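# Place tape roll, box and tape measure on the shelf

## Task

Get the roll of tape, the box and the tape measure onto the shelf, and make sure that at the end the shelf holds no item that was not already on it when the scene began.

## Robot and tools

Robot: two arms, left_arm and right_arm, each ending in a five-finger hand (right_arm has a right hand, left_arm its mirror-image left hand). A camera stand sits behind the arms. Calibrated base positions in the scene frame: left_arm (-0.009, +0.367, +0.043) m, quat_wxyz (+1.000, 0, 0, -0.028); right_arm (+0.004, -0.237, +0.030) m, quat_wxyz (+1.000, 0, 0, -0.001).

Frames. Scene frame: origin at table height midway between the nominal bases, +z up, +x out over the table, left_arm toward +y (image sides may differ). Fixed cameras and the table use it. Each arm reports its hand pose (end_effector_position in metres, end_effector_quat_wxyz) in its own base frame; readings can be a few cm off, more at long reach. Motion offsets are expressed along the axes of that arm's current Hand target.

Hand point: a spot 0.05 m in front of the palm and 0.15 m out from the wrist face. Its +z runs along the straightened fingers, +y comes out of the palm, +x crosses the palm away from the thumb on the right hand (toward the thumb on the left hand). Straight fingertips extend 0.06-0.07 m past it along +z and sit 0.06 m back along -y. A rigid wrist bracket on the little-finger side can strike objects.

The 28-number row (all in [-1, 1], always the full row even if one arm moves): left_arm dx, dy, dz, rx, ry, rz; left hand little, ring, middle, index, thumb_bend, thumb_turn, force_limit, speed; then the same 14 for right_arm. Pose numbers are an offset from that arm's Hand target as it stood when the action or move began, not an absolute pose; 1.0 equals 0.6 m of travel or 180 degrees, and rx, ry, rz form one rotation vector. Every row in a list counts from that same start, and repeating an offset moves further. All zeros re-requests the current Hand target. Finger numbers are absolute targets: -1 open/straight, +1 curled; thumb_bend -1 straight to +1 fully bent; thumb_turn -1 beside the palm to +1 facing the fingers. force_limit maps -1..+1 to about 0-10 N at the fingertip (0-15 N for the two thumb motors); speed rises linearly from near zero at -1 to full at +0.48 and stays full above. There is no 'unchanged' value: to keep a hand as is, resend its last executed eight numbers (or, if none yet, its hand_measured six plus hand_force_limit and hand_speed). Thumb turned in front lets the hand wrap objects roughly 0.035-0.065 m thick, or handles from about 0.025 m. For a soft grasp close at speed -0.94 or below. To squeeze harder, raise force_limit and send a target more closed than hand_measured; to loosen, send one more open.

Tools.
execute_actions(actions, cameras): actions is a list of actions; each action is up to 15 rows, one per 1/30 s step, with a short table repeating its final row. Images return only if actions is empty or cameras names them (["all"], names, [] for none).
move(target, speed, blend, blocking, cameras): target is one 28-number row or a list of up to 15 rows, each an offset from the same starting Hand targets. Paths are straight, end together, last at least 0.5 s and are cut at 10 s. speed is m/s per arm path, 0.002-4.3, default 0.25 (rotation up to twice that in rad/s); one value or one per target. blend (m) rounds corners between listed targets; 0 stops at each. blocking=false returns after about 0.5 s while motion continues. Moves do not avoid obstacles or the other arm; avoid paths passing near an arm's own base.
wait(seconds 0-10, cameras): lets time pass holding commands.
stop(cameras): brakes a running move.
zoom_image(camera, region [x0, y0, x1, y1] pixels, at most 504x504): closer look at the latest image of cam_high, cam_low, cam_left_wrist or cam_right_wrist (each 896x504).
show_instructions(): shows reference pages.
finished_scene(scene): ends the current scene, given its number; irreversible.

Results: per arm, Hand target (last commanded pose after clipping, the base for next offsets), hand point pose, joint positions, velocities (may be omitted when all within noise), joint torques (include arm weight; numbers 3 and 4 wrap at ±28 N m), and per hand six-value lists hand_measured, hand_stopped_by (moving, target, force, stalled, fault) and hand_load_n (positive when the finger is pushed open; near 0 after a lost grip), plus hand_force_limit and hand_speed. move adds a 'move:' line with the ending (done, off_target, moving, held, fault) and limits (paced = pose clipped, held = steps withheld). Done means at rest within 10 mm and 2 degrees; it does not reveal contact.

Behaviour: orientation commands are clipped to within 40 degrees of the measured one. Arms track loosely and often rest 1-3 cm (up to 5) short, usually low; send the remaining gap as a new offset. A blocked arm keeps pushing until commanded back past its hand point. Joint limits (rad): waist ±2.880, shoulder 0 to 3.142, elbow 0 to 3.019, wrist pitch -1.693 to 1.571, wrist yaw ±1.571, wrist roll ±2.094.

Avoid: dropping objects or releasing them while moving, fast impacts, hard pushes, striking fixed or heavy things, letting anything fall or end up off the table (that fails), arm-to-arm contact, gripping the other hand, and excessive finger force. Long loaded or stretched holds heat motors; a MOTOR HOT line warns, and at 100 °C that arm drops and faults for 30-60 s. Objects may occasionally be nudged by outside pushes.

Each tool is called after "Request:" by a JSON object that holds its "name" and its "arguments".

Reference images:

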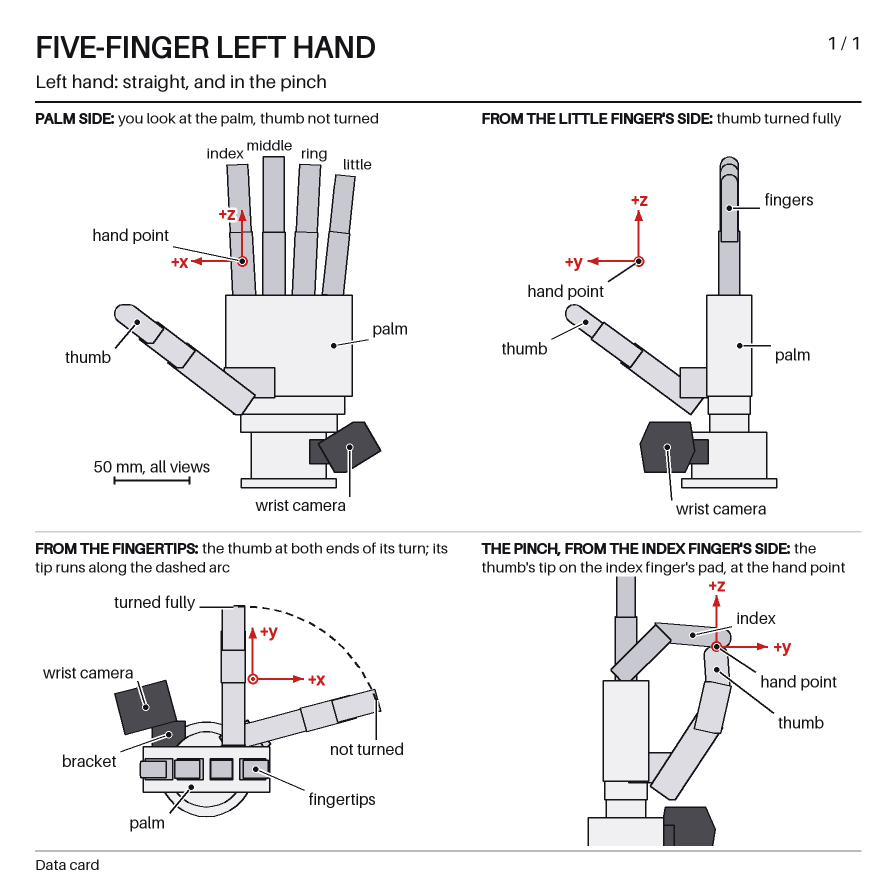

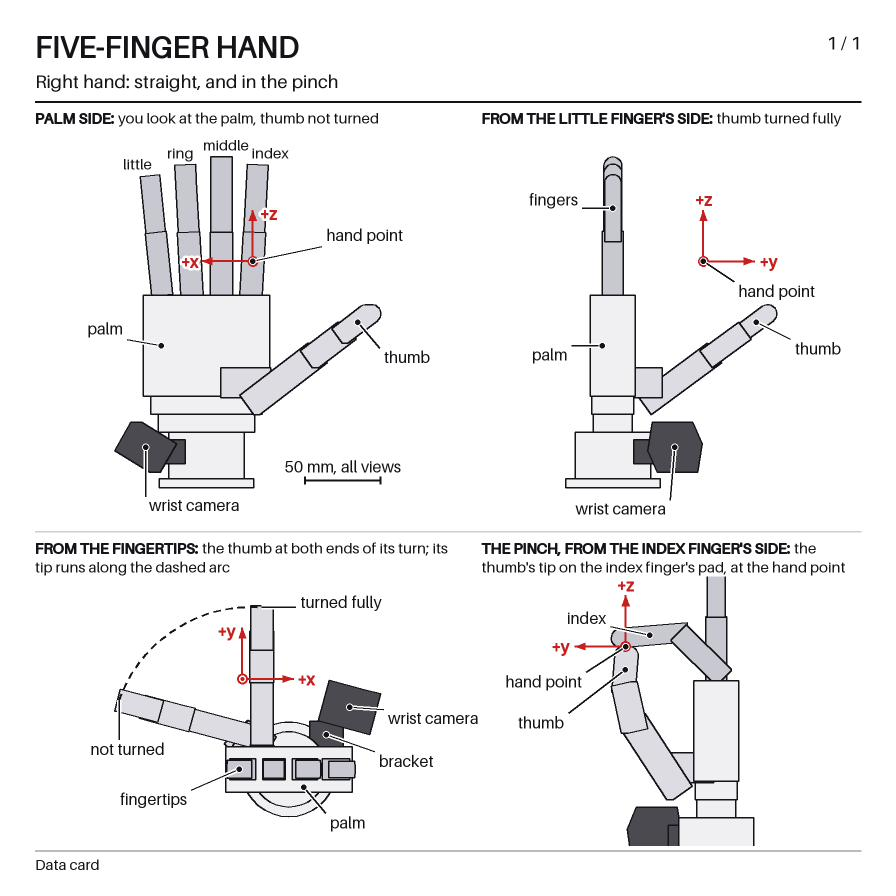

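## Session

Request:
{"name": "execute_actions", "arguments": {"actions": []}}

Scene clock: 0.00 s.
left_arm: end_effector_position=(+0.3677, +0.1214, +0.2408) hand_measured=(-1.000, -1.000, -1.000, -1.000, -1.000, -1.000) hand_load_n=(+0.0, +0.0, +0.0, +0.0, +0.0, +0.0) hand_stopped_by=(target, target, target, target, target, target) hand_force_limit=0.00 hand_speed=-0.80 end_effector_quat_wxyz=(-0.380, +0.808, +0.241, +0.381) | right_arm: end_effector_position=(+0.4671, +0.5003, +0.2585) hand_measured=(-1.000, -1.000, -1.000, -1.000, -1.000, -1.000) hand_load_n=(+0.0, +0.0, +0.0, +0.0, +0.0, +0.0) hand_stopped_by=(target, target, target, target, target, target) hand_force_limit=0.00 hand_speed=-0.80 end_effector_quat_wxyz=(+0.378, -0.402, +0.829, +0.094)
Joint positions: left_arm=[-0.001 0.764 0.59 -0.599 -0.924 -1.74] | right_arm=[0.733 1.598 1.401 -0.574 0.027 1.389]
Joint velocities: within noise
Joint torques (N m): no reading
Heat: left arm: hottest waist 29 °C; right arm: hottest waist 26 °C.
Hand target: left_arm +0.3722, +0.1213, +0.2530; -0.377, +0.803, +0.246, +0.390 | right_arm +0.4726, +0.5053, +0.2765; +0.393, -0.399, +0.823, +0.098

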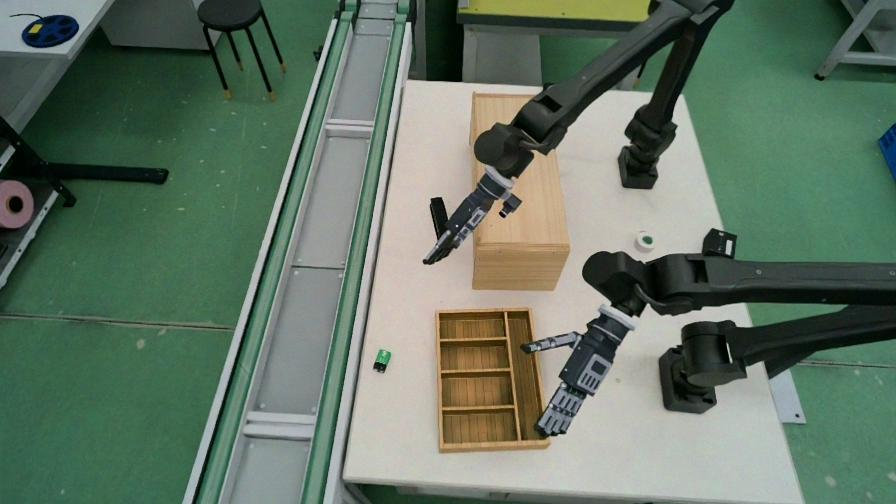

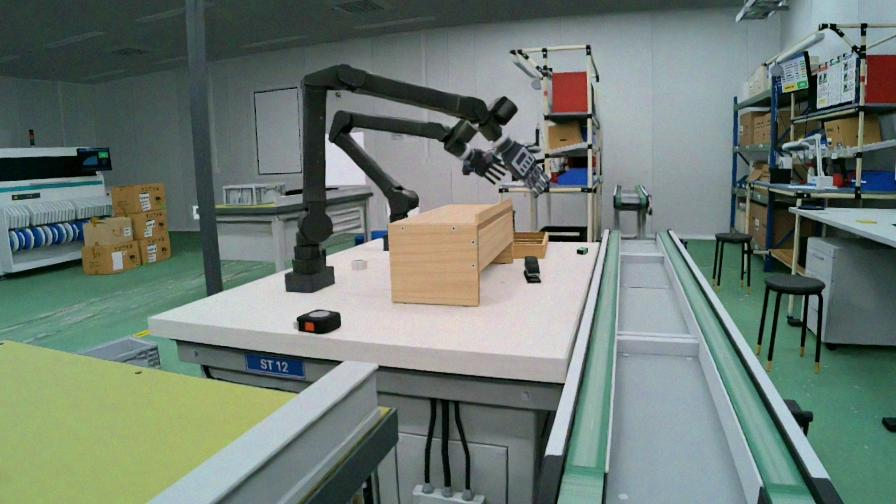

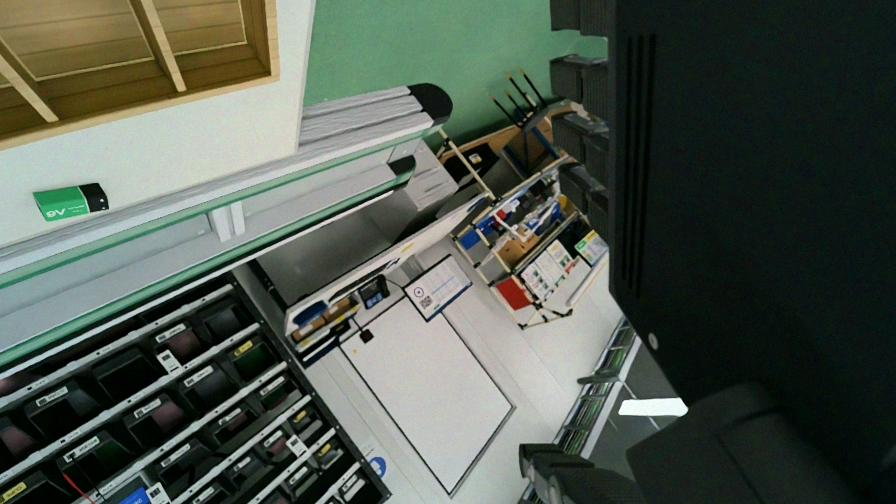

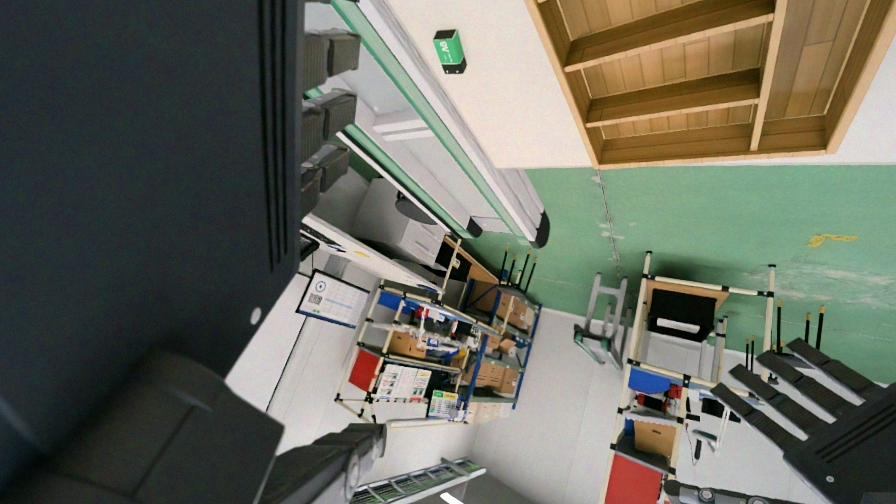

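Request:
{"name": "zoom_image", "arguments": {"camera": "cam_high", "region": [420, 60, 780, 300]}}

Request:
{"name": "zoom_image", "arguments": {"camera": "cam_low", "region": [280, 160, 620, 360]}}

Request:
{"name": "zoom_image", "arguments": {"camera": "cam_high", "region": [340, 280, 580, 480]}}

Scaled by 1.400.

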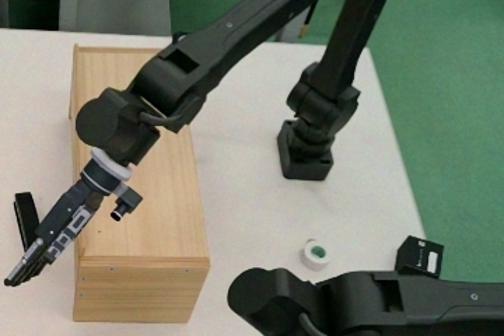

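Scaled by 1.482.

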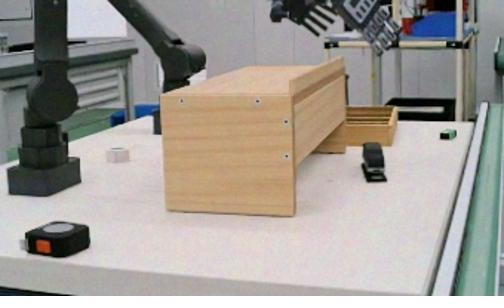

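Scaled by 2.100.

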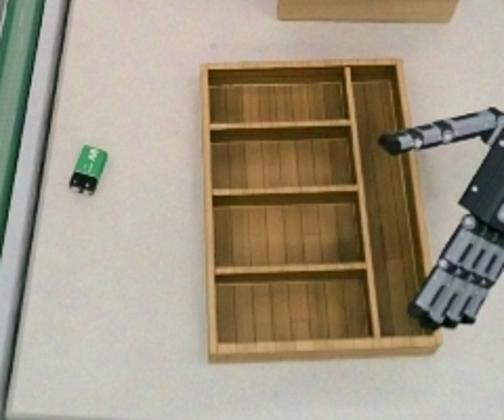

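Request:
{"name": "move", "arguments": {"target": [[0,0,0,0,0,0,-1,-1,-1,-1,-1,-1,0,-0.8,-0.2055,-0.0431,-0.1907,0,0,0,-1,-1,-1,-1,-1,-1,0,-0.8],[0,0,0,0,0,0,-1,-1,-1,-1,-1,-1,0,-0.8,0.3862,-0.3907,-0.7582,0.1225,0.1226,-0.2797,-1,-1,-1,-1,-1,-1,0,-0.8]], "blend": [0.04,0], "cameras": ["all"]}}

Scene clock: 60.90 s.
left_arm: end_effector_position=(+0.3677, +0.1214, +0.2408) hand_measured=(-1.000, -1.000, -1.000, -1.000, -1.000, -1.000) hand_load_n=(+0.0, +0.0, +0.0, +0.0, +0.0, +0.0) hand_stopped_by=(target, target, target, target, target, target) hand_force_limit=0.00 hand_speed=-0.80 end_effector_quat_wxyz=(-0.380, +0.808, +0.241, +0.381) | right_arm: end_effector_position=(+0.2985, +0.0050, +0.4491) hand_measured=(-1.000, -1.000, -1.000, -1.000, -1.000, -1.000) hand_load_n=(+0.0, +0.0, +0.0, +0.0, +0.0, -0.5) hand_stopped_by=(target, target, target, target, target, target) hand_force_limit=0.00 hand_speed=-0.80 end_effector_quat_wxyz=(-0.307, +0.638, -0.640, +0.298)
Joint positions: left_arm=[-0.001 0.764 0.59 -0.599 -0.924 -1.74] | right_arm=[-0.148 0.823 1.41 -1.282 -0.124 -0.087]
Joint torques (N m): left_arm=[1.49 -2.32 9.92 1.87 -0.37 -0.11] | right_arm=[-1.9 -2.84 8.54 1.81 -0.18 -0.16]
Heat: left arm: hottest elbow 31 °C; right arm: hottest elbow 33 °C.
Hand target: left_arm +0.3722, +0.1213, +0.2530; -0.377, +0.803, +0.246, +0.390 | right_arm +0.2997, -0.0005, +0.4498; -0.305, +0.638, -0.638, +0.304
Off the commanded pose: left_arm 0.013 m, 1 deg | right_arm 0.006 m, 1 deg.
move: off_target (left_arm)

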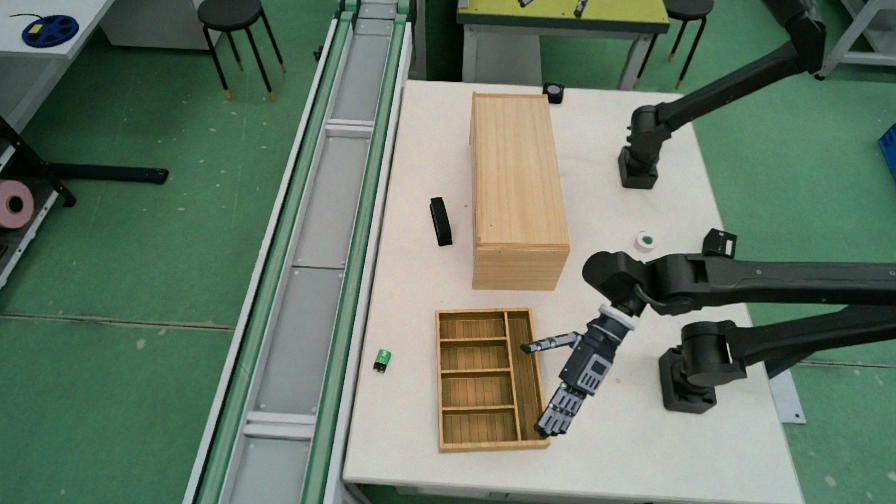

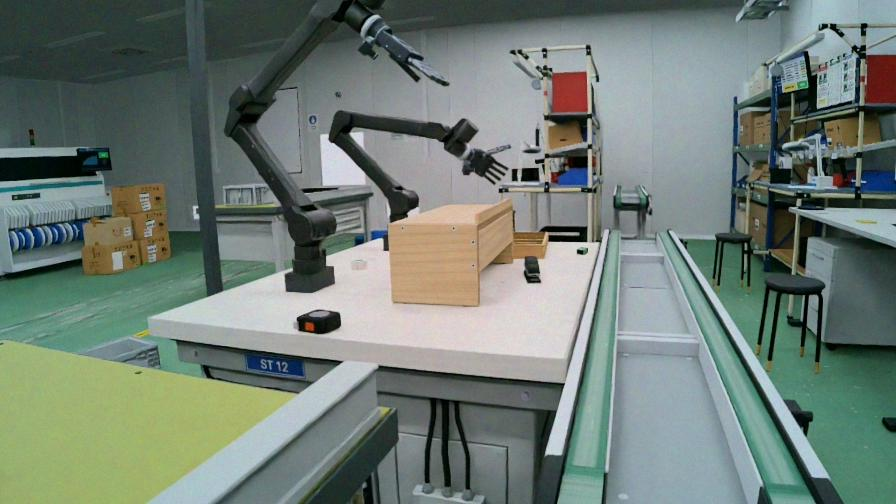

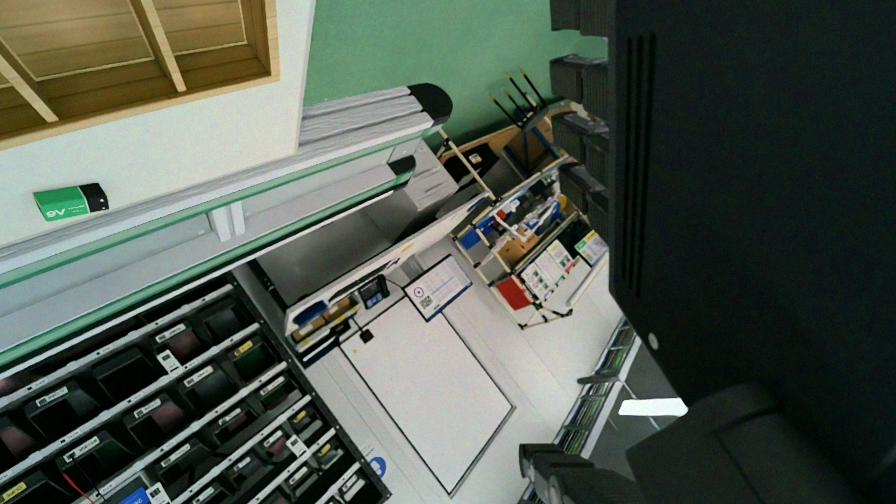

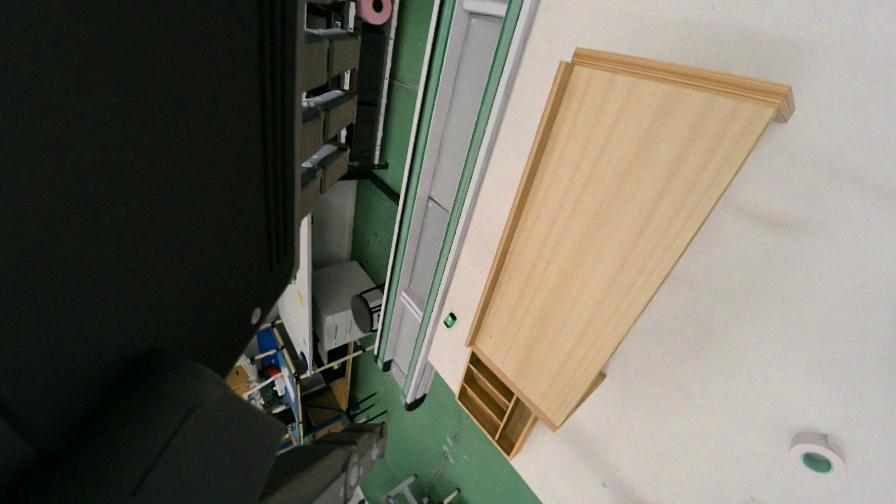

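Request:
{"name": "zoom_image", "arguments": {"camera": "cam_right_wrist", "region": [330, 0, 600, 252]}}

Request:
{"name": "zoom_image", "arguments": {"camera": "cam_right_wrist", "region": [330, 252, 600, 504]}}

Request:
{"name": "zoom_image", "arguments": {"camera": "cam_right_wrist", "region": [580, 0, 896, 252]}}

Request:
{"name": "zoom_image", "arguments": {"camera": "cam_high", "region": [340, 60, 592, 280]}}

Request:
{"name": "zoom_image", "arguments": {"camera": "cam_high", "region": [560, 60, 812, 280]}}

Request:
{"name": "zoom_image", "arguments": {"camera": "cam_high", "region": [560, 280, 812, 504]}}

Scaled by 1.867.

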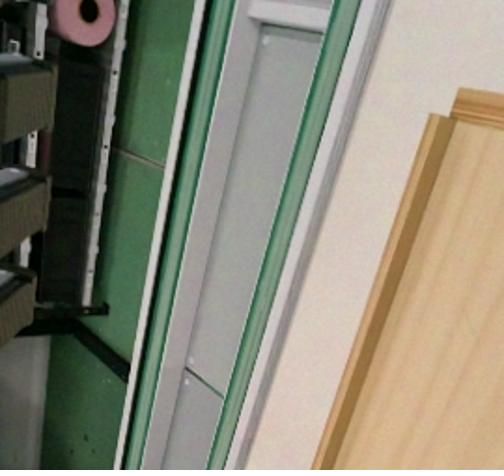

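Scaled by 1.867.

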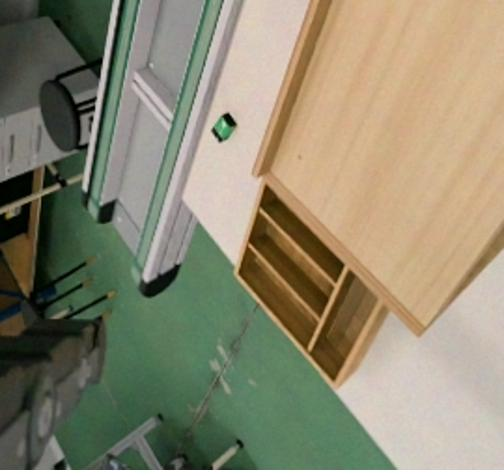

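Scaled by 1.595.

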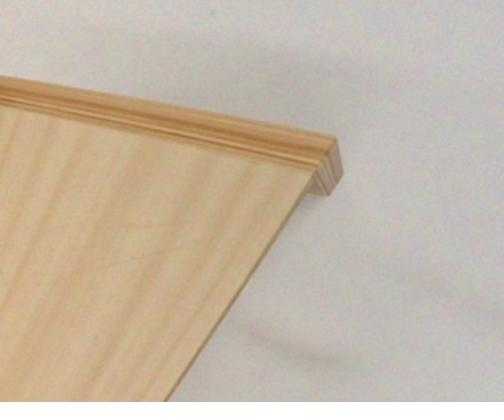

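Scaled by 2.000.

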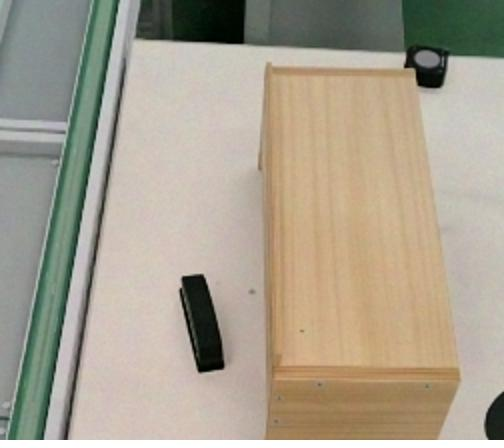

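Scaled by 2.000.

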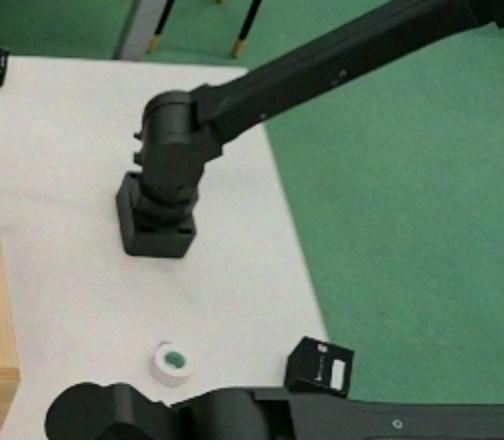

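Scaled by 2.000.

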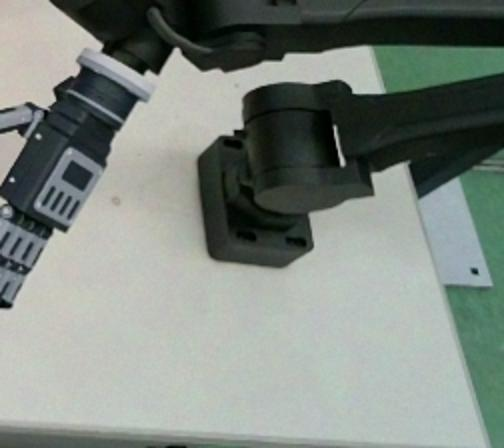

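Request:
{"name": "move", "arguments": {"target": [0,0,0,0,0,0,-1,-1,-1,-1,-1,-1,0,-0.8,0.5508,0.4423,0.1680,0,0.2482,0.2009,-1,-1,-0.5,-0.5,-1,1,0,-0.2], "cameras": ["all"]}}

Scene clock: 151.40 s.
left_arm: end_effector_position=(+0.3677, +0.1214, +0.2408) hand_measured=(-1.000, -1.000, -1.000, -1.000, -1.000, -1.000) hand_load_n=(+0.0, +0.0, +0.0, +0.0, +0.0, -0.5) hand_stopped_by=(target, target, target, target, target, target) hand_force_limit=0.00 hand_speed=-0.80 end_effector_quat_wxyz=(-0.380, +0.808, +0.241, +0.381) | right_arm: end_effector_position=(+0.2120, -0.3232, +0.1786) hand_measured=(-1.000, -1.000, -0.500, -0.500, -1.000, +1.000) hand_load_n=(+0.0, +0.0, +0.0, +0.0, +0.0, +0.0) hand_stopped_by=(target, target, target, target, target, target) hand_force_limit=0.00 hand_speed=-0.20 end_effector_quat_wxyz=(+0.120, -0.266, +0.865, -0.409)
Joint positions: left_arm=[-0.001 0.764 0.59 -0.599 -0.924 -1.74] | right_arm=[-1.099 0.919 0.718 -0.493 -0.087 -0.085]
Joint torques (N m): left_arm=[1.26 -1.85 9.91 1.8 -0.35 -0.09] | right_arm=[-1.67 -5.01 9.87 2.32 0.1 0.08]
Heat: left arm: hottest elbow 34 °C; right arm: hottest elbow 32 °C.
Hand target: left_arm +0.3722, +0.1213, +0.2530; -0.377, +0.803, +0.246, +0.390 | right_arm +0.2111, -0.3308, +0.1797; +0.121, -0.253, +0.867, -0.413
Off the commanded pose: left_arm 0.013 m, 1 deg | right_arm 0.008 m, 2 deg.
move: off_target (left_arm)

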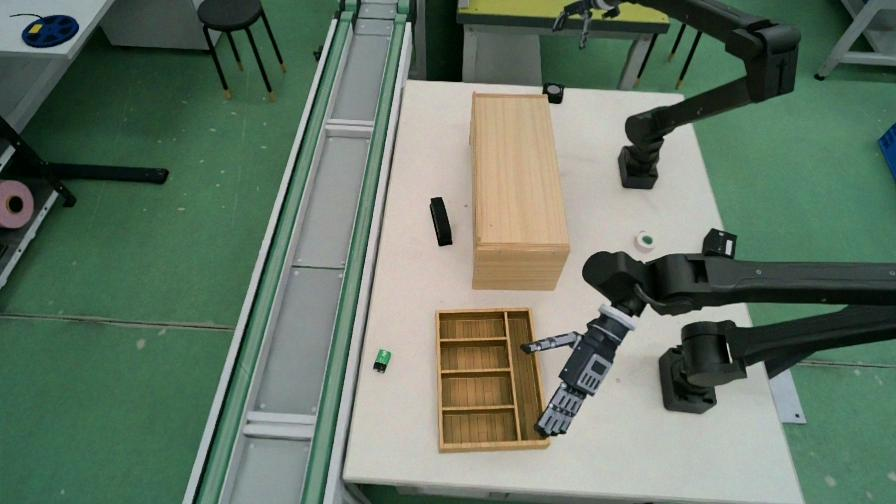

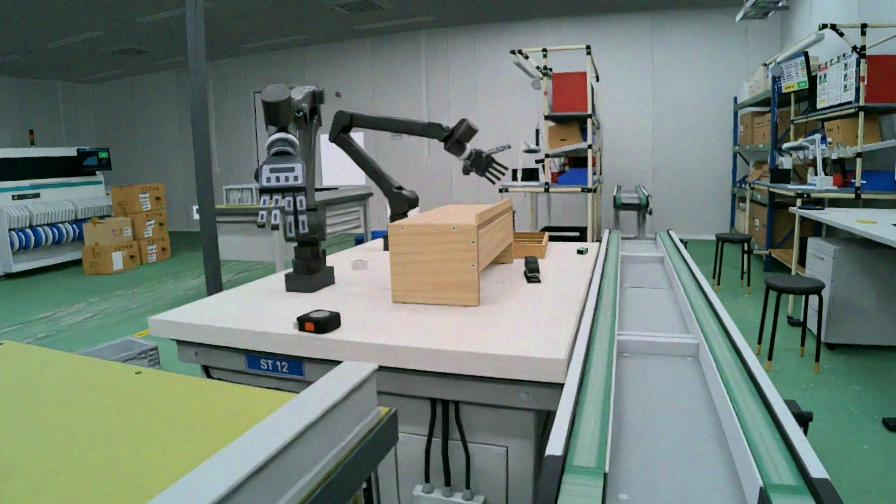

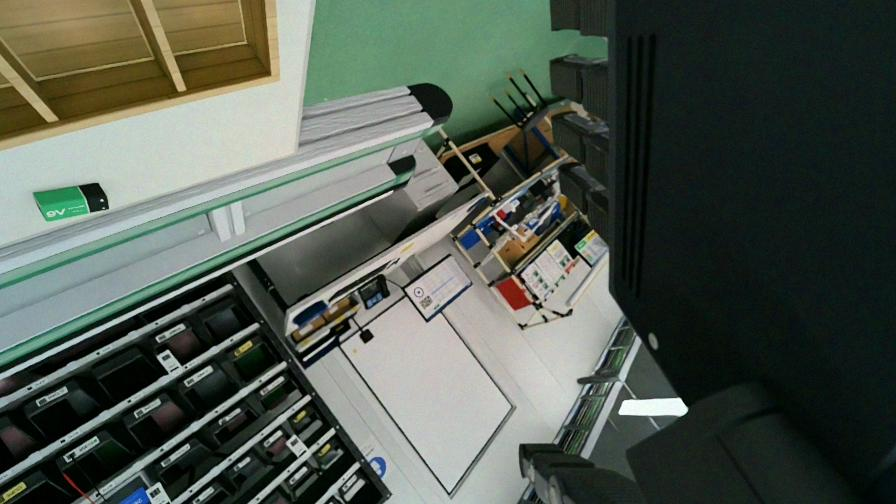

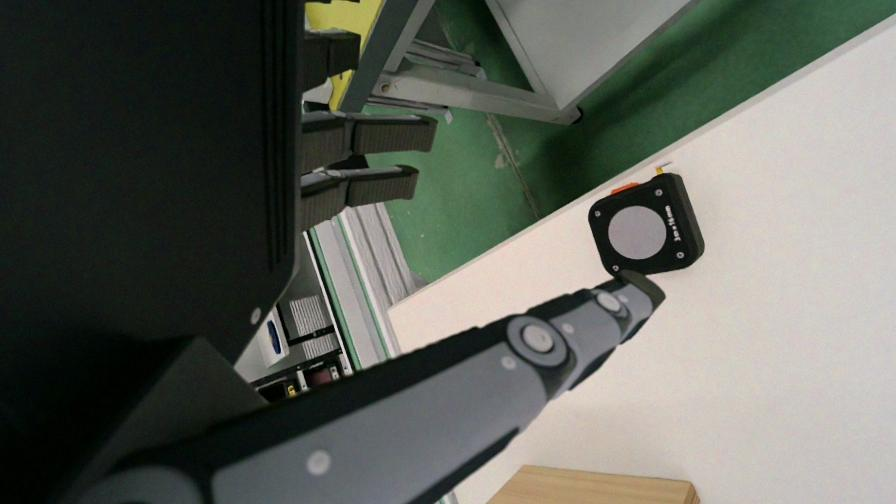

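Request:
{"name": "zoom_image", "arguments": {"camera": "cam_right_wrist", "region": [540, 130, 760, 310]}}

Scaled by 2.291.

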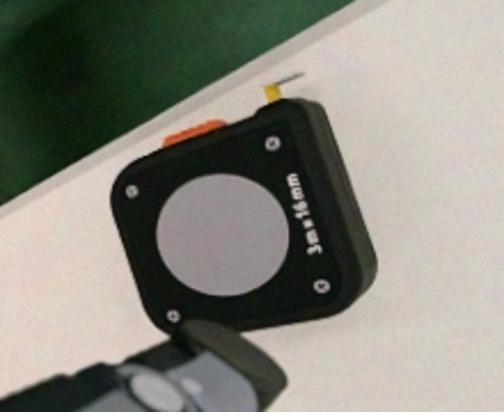

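Request:
{"name": "move", "arguments": {"target": [0,0,0,0,0,0,-1,-1,-1,-1,-1,-1,0,-0.8,-0.0567,0.0597,0.0058,0,-0.1921,-0.1555,-1,-1,-0.5,-0.5,-1,1,0,-0.2], "cameras": ["cam_low","cam_right_wrist","cam_high"]}}

Scene clock: 181.27 s.
left_arm: end_effector_position=(+0.3677, +0.1214, +0.2408) hand_measured=(-1.000, -1.000, -1.000, -1.000, -1.000, -1.000) hand_load_n=(+0.0, +0.0, +0.0, +0.0, +0.0, -0.5) hand_stopped_by=(target, target, target, target, target, target) hand_force_limit=0.00 hand_speed=-0.80 end_effector_quat_wxyz=(-0.380, +0.808, +0.241, +0.381) | right_arm: end_effector_position=(+0.2271, -0.2744, +0.1323) hand_measured=(-1.000, -1.000, -0.500, -0.500, -1.000, +1.000) hand_load_n=(+0.0, +0.0, +0.0, +0.0, +0.0, +0.0) hand_stopped_by=(target, target, target, target, target, target) hand_force_limit=0.00 hand_speed=-0.20 end_effector_quat_wxyz=(+0.276, -0.559, +0.713, -0.320)
Joint positions: left_arm=[-0.001 0.764 0.59 -0.599 -0.924 -1.74] | right_arm=[-1.197 1.097 0.739 -0.643 -0.702 -0.743]
Joint torques (N m): left_arm=[1.44 -2.2 9.95 1.73 -0.37 -0.11] | right_arm=[-2.02 -6.53 12.62 0.69 -0.6 -0.19]
Heat: left arm: hottest elbow 35 °C; right arm: hottest elbow 32 °C.
Hand target: left_arm +0.3722, +0.1213, +0.2530; -0.377, +0.803, +0.246, +0.390 | right_arm +0.2292, -0.2958, +0.1498; +0.268, -0.562, +0.706, -0.337
Off the commanded pose: left_arm 0.013 m, 1 deg | right_arm 0.028 m, 2 deg.
move: off_target (left_arm, right_arm)
Images, in order (width x height): cam_high 896x504, cam_low 896x504, cam_right_wrist 896x504.

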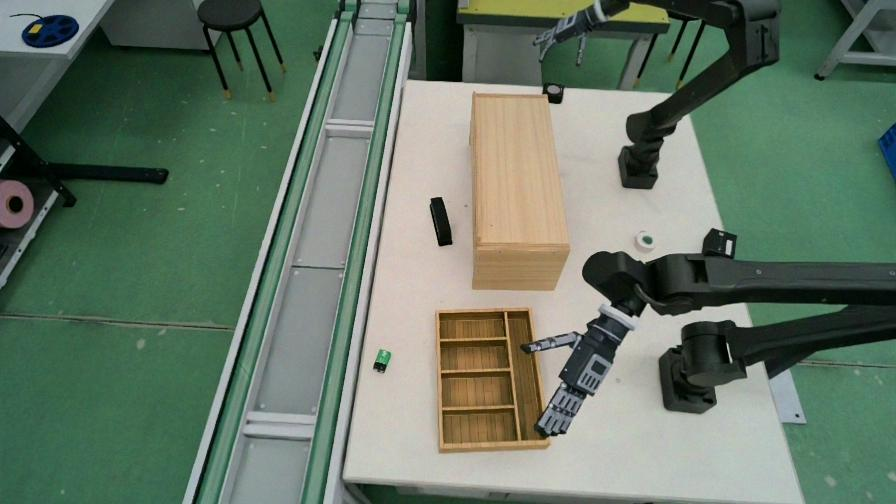

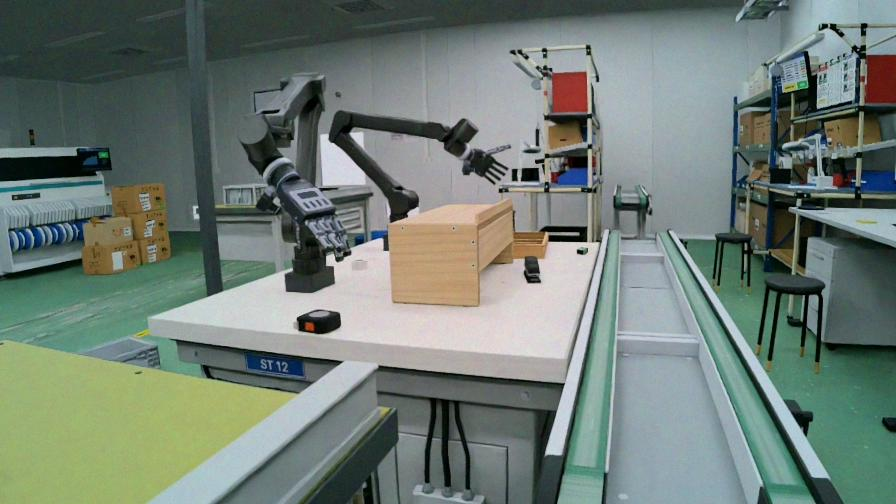

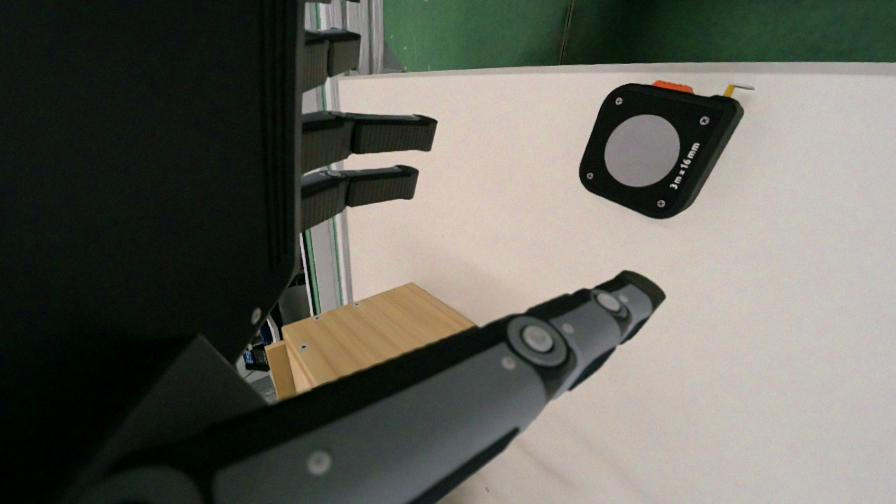

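Request:
{"name": "move", "arguments": {"target": [0,0,0,0,0,0,-1,-1,-1,-1,-1,-1,0,-0.8,0.0295,0.0943,0.075,0,0,0,-1,-1,-0.5,-0.5,-1,1,0,-0.2], "speed": 0.1, "cameras": ["cam_low","cam_right_wrist"]}}

Scene clock: 199.03 s.
left_arm: end_effector_position=(+0.3677, +0.1214, +0.2408) hand_measured=(-1.000, -1.000, -1.000, -1.000, -1.000, -1.000) hand_load_n=(+0.0, +0.0, +0.0, +0.0, +0.0, -0.5) hand_stopped_by=(target, target, target, target, target, target) hand_force_limit=0.00 hand_speed=-0.80 end_effector_quat_wxyz=(-0.380, +0.808, +0.241, +0.381) | right_arm: end_effector_position=(+0.2282, -0.3056, +0.0805) hand_measured=(-1.000, -1.000, -0.500, -0.500, -1.000, +1.000) hand_load_n=(+0.0, +0.0, +0.0, +0.0, +0.0, +0.5) hand_stopped_by=(target, target, target, target, target, target) hand_force_limit=0.00 hand_speed=-0.20 end_effector_quat_wxyz=(+0.273, -0.561, +0.708, -0.331)
Joint positions: left_arm=[-0.001 0.764 0.59 -0.599 -0.924 -1.74] | right_arm=[-1.228 1.249 0.699 -0.448 -0.719 -0.777]
Joint torques (N m): left_arm=[1.61 -2.14 9.92 1.85 -0.36 -0.09] | right_arm=[-2.02 -8.64 8.34 1.73 -0.62 -0.2]
Heat: left arm: hottest elbow 35 °C; right arm: hottest elbow 36 °C.
Hand target: left_arm +0.3722, +0.1213, +0.2530; -0.377, +0.803, +0.246, +0.390 | right_arm +0.2246, -0.3129, +0.0775; +0.268, -0.562, +0.706, -0.337
Off the commanded pose: left_arm 0.013 m, 1 deg | right_arm 0.009 m, 1 deg.
move: off_target (left_arm)
Images, in order (width x height): cam_low 896x504, cam_right_wrist 896x504.

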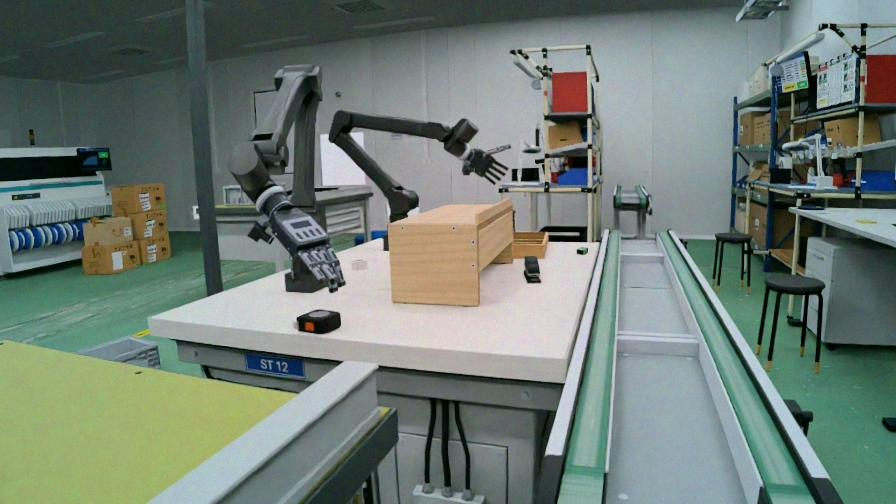

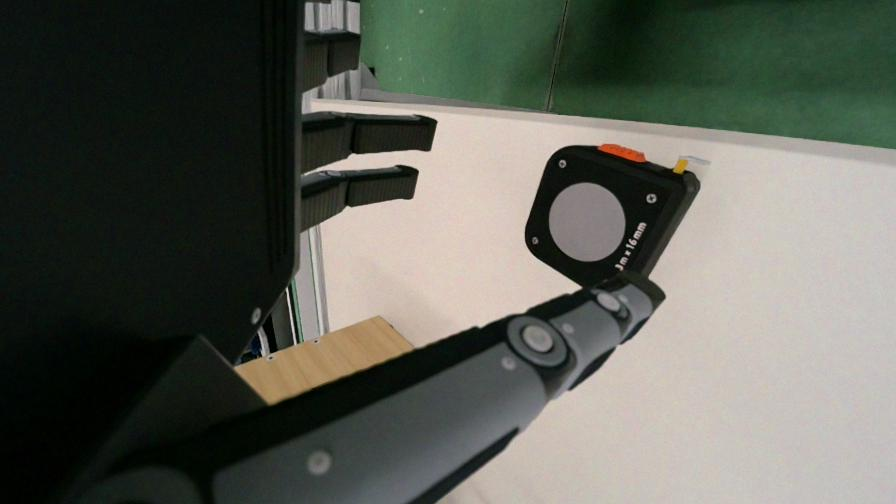

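Request:
{"name": "move", "arguments": {"target": [0,0,0,0,0,0,-1,-1,-1,-1,-1,-1,0,-0.8,-0.0182,0.0748,0.0413,0,0,0,-1,-1,-0.5,-0.5,-1,1,0,-0.2], "speed": 0.08, "cameras": ["cam_low","cam_right_wrist"]}}

Scene clock: 208.17 s.
left_arm: end_effector_position=(+0.3677, +0.1214, +0.2408) hand_measured=(-1.000, -1.000, -1.000, -1.000, -1.000, -1.000) hand_load_n=(+0.0, +0.0, +0.0, +0.0, +0.0, -0.5) hand_stopped_by=(target, target, target, target, target, target) hand_force_limit=0.00 hand_speed=-0.80 end_effector_quat_wxyz=(-0.380, +0.808, +0.241, +0.381) | right_arm: end_effector_position=(+0.2225, -0.2943, +0.0313) hand_measured=(-1.000, -1.000, -0.500, -0.500, -1.000, +1.000) hand_load_n=(+0.0, +0.0, +0.0, +0.0, +0.0, +0.0) hand_stopped_by=(target, target, target, target, target, target) hand_force_limit=0.00 hand_speed=-0.20 end_effector_quat_wxyz=(+0.272, -0.562, +0.707, -0.332)
Joint positions: left_arm=[-0.001 0.764 0.59 -0.599 -0.924 -1.74] | right_arm=[-1.233 1.315 0.596 -0.279 -0.722 -0.784]
Joint torques (N m): left_arm=[1.49 -2.43 9.94 1.8 -0.35 -0.09] | right_arm=[-2.08 -8.35 7.41 1.59 -0.63 -0.17]
Heat: left arm: hottest elbow 35 °C; right arm: hottest elbow 36 °C.
Hand target: left_arm +0.3722, +0.1213, +0.2530; -0.377, +0.803, +0.246, +0.390 | right_arm +0.2182, -0.3001, +0.0270; +0.268, -0.562, +0.706, -0.337
Off the commanded pose: left_arm 0.013 m, 1 deg | right_arm 0.008 m, 1 deg.
move: off_target (left_arm)
Images, in order (width x height): cam_low 896x504, cam_right_wrist 896x504.

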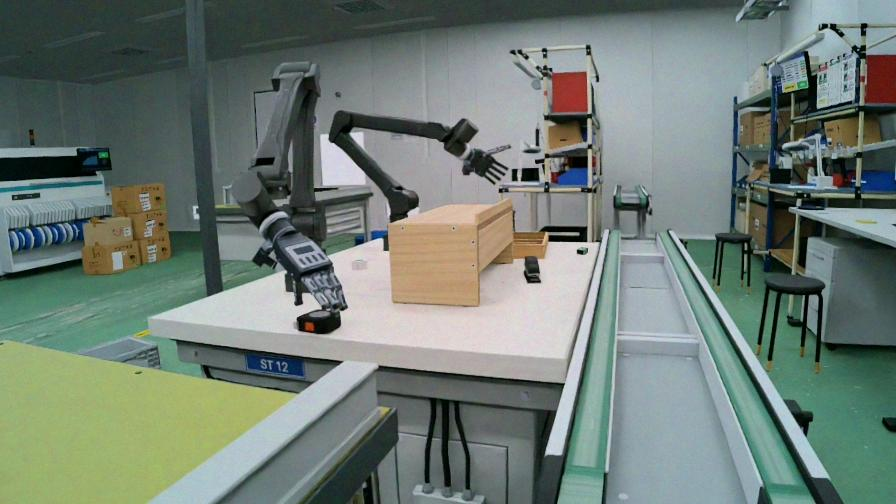

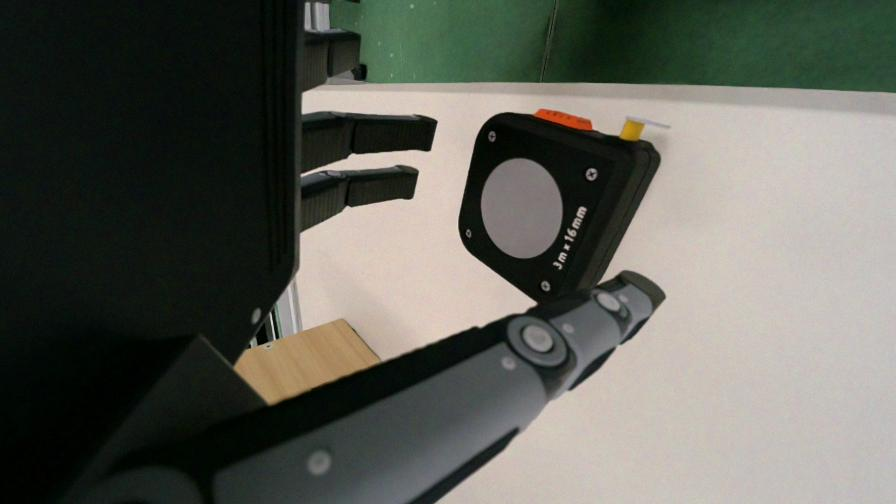

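Request:
{"name": "move", "arguments": {"target": [0,0,0,0,0,0,-1,-1,-1,-1,-1,-1,0,-0.8,0.0015,0.0443,0.0275,0,0,0,-1,-1,-0.5,-0.5,-1,1,0,-0.2], "speed": 0.05, "cameras": ["cam_low","cam_right_wrist"]}}

Request:
{"name": "zoom_image", "arguments": {"camera": "cam_low", "region": [220, 200, 420, 360]}}

Scene clock: 214.00 s.
left_arm: end_effector_position=(+0.3677, +0.1214, +0.2408) hand_measured=(-1.000, -1.000, -1.000, -1.000, -1.000, -1.000) hand_load_n=(+0.0, +0.0, +0.0, +0.0, +0.0, -0.5) hand_stopped_by=(target, target, target, target, target, target) hand_force_limit=0.00 hand_speed=-0.80 end_effector_quat_wxyz=(-0.380, +0.808, +0.241, +0.381) | right_arm: end_effector_position=(+0.2189, -0.2953, +0.0008) hand_measured=(-1.000, -1.000, -0.500, -0.500, -1.000, +1.000) hand_load_n=(+0.0, +0.0, +0.0, +0.0, +0.0, +0.0) hand_stopped_by=(target, target, target, target, target, target) hand_force_limit=0.00 hand_speed=-0.20 end_effector_quat_wxyz=(+0.272, -0.562, +0.707, -0.333)
Joint positions: left_arm=[-0.001 0.764 0.59 -0.599 -0.924 -1.74] | right_arm=[-1.245 1.396 0.561 -0.171 -0.729 -0.797]
Joint torques (N m): left_arm=[1.49 -1.96 10 1.77 -0.36 -0.1] | right_arm=[-2.08 -8.76 6.74 1.68 -0.61 -0.19]
Heat: left arm: hottest elbow 35 °C; right arm: hottest elbow 35 °C.
Hand target: left_arm +0.3722, +0.1213, +0.2530; -0.377, +0.803, +0.246, +0.390 | right_arm +0.2143, -0.3000, -0.0041; +0.268, -0.562, +0.706, -0.337
Off the commanded pose: left_arm 0.013 m, 1 deg | right_arm 0.008 m, 1 deg.
move: off_target (left_arm)
Images, in order (width x height): cam_low 896x504, cam_right_wrist 896x504.

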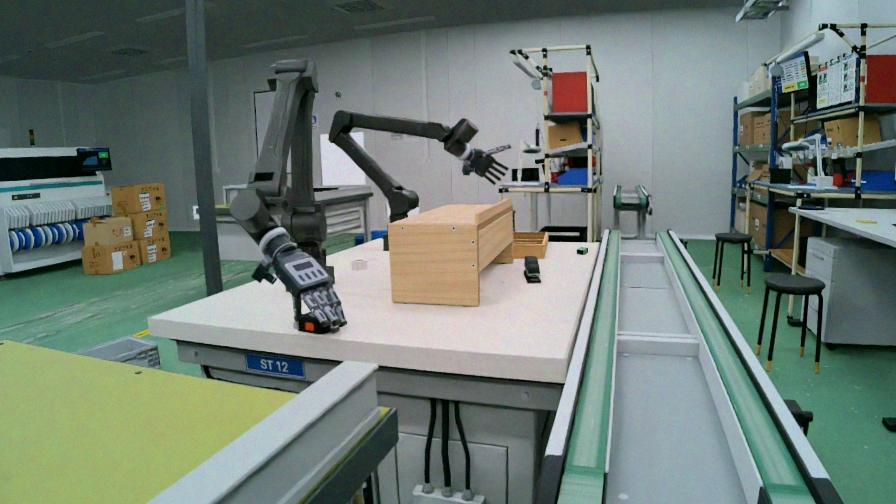

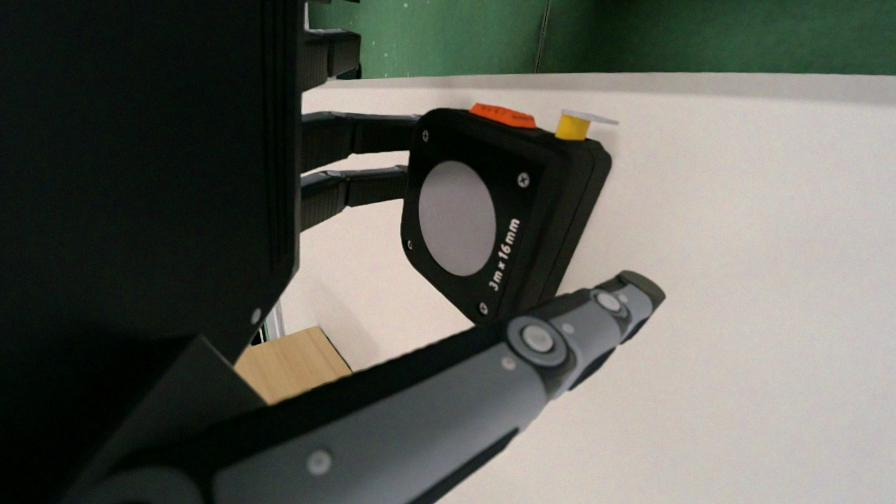

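Scaled by 2.520.

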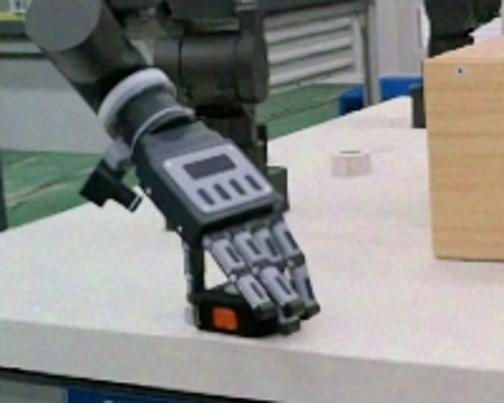

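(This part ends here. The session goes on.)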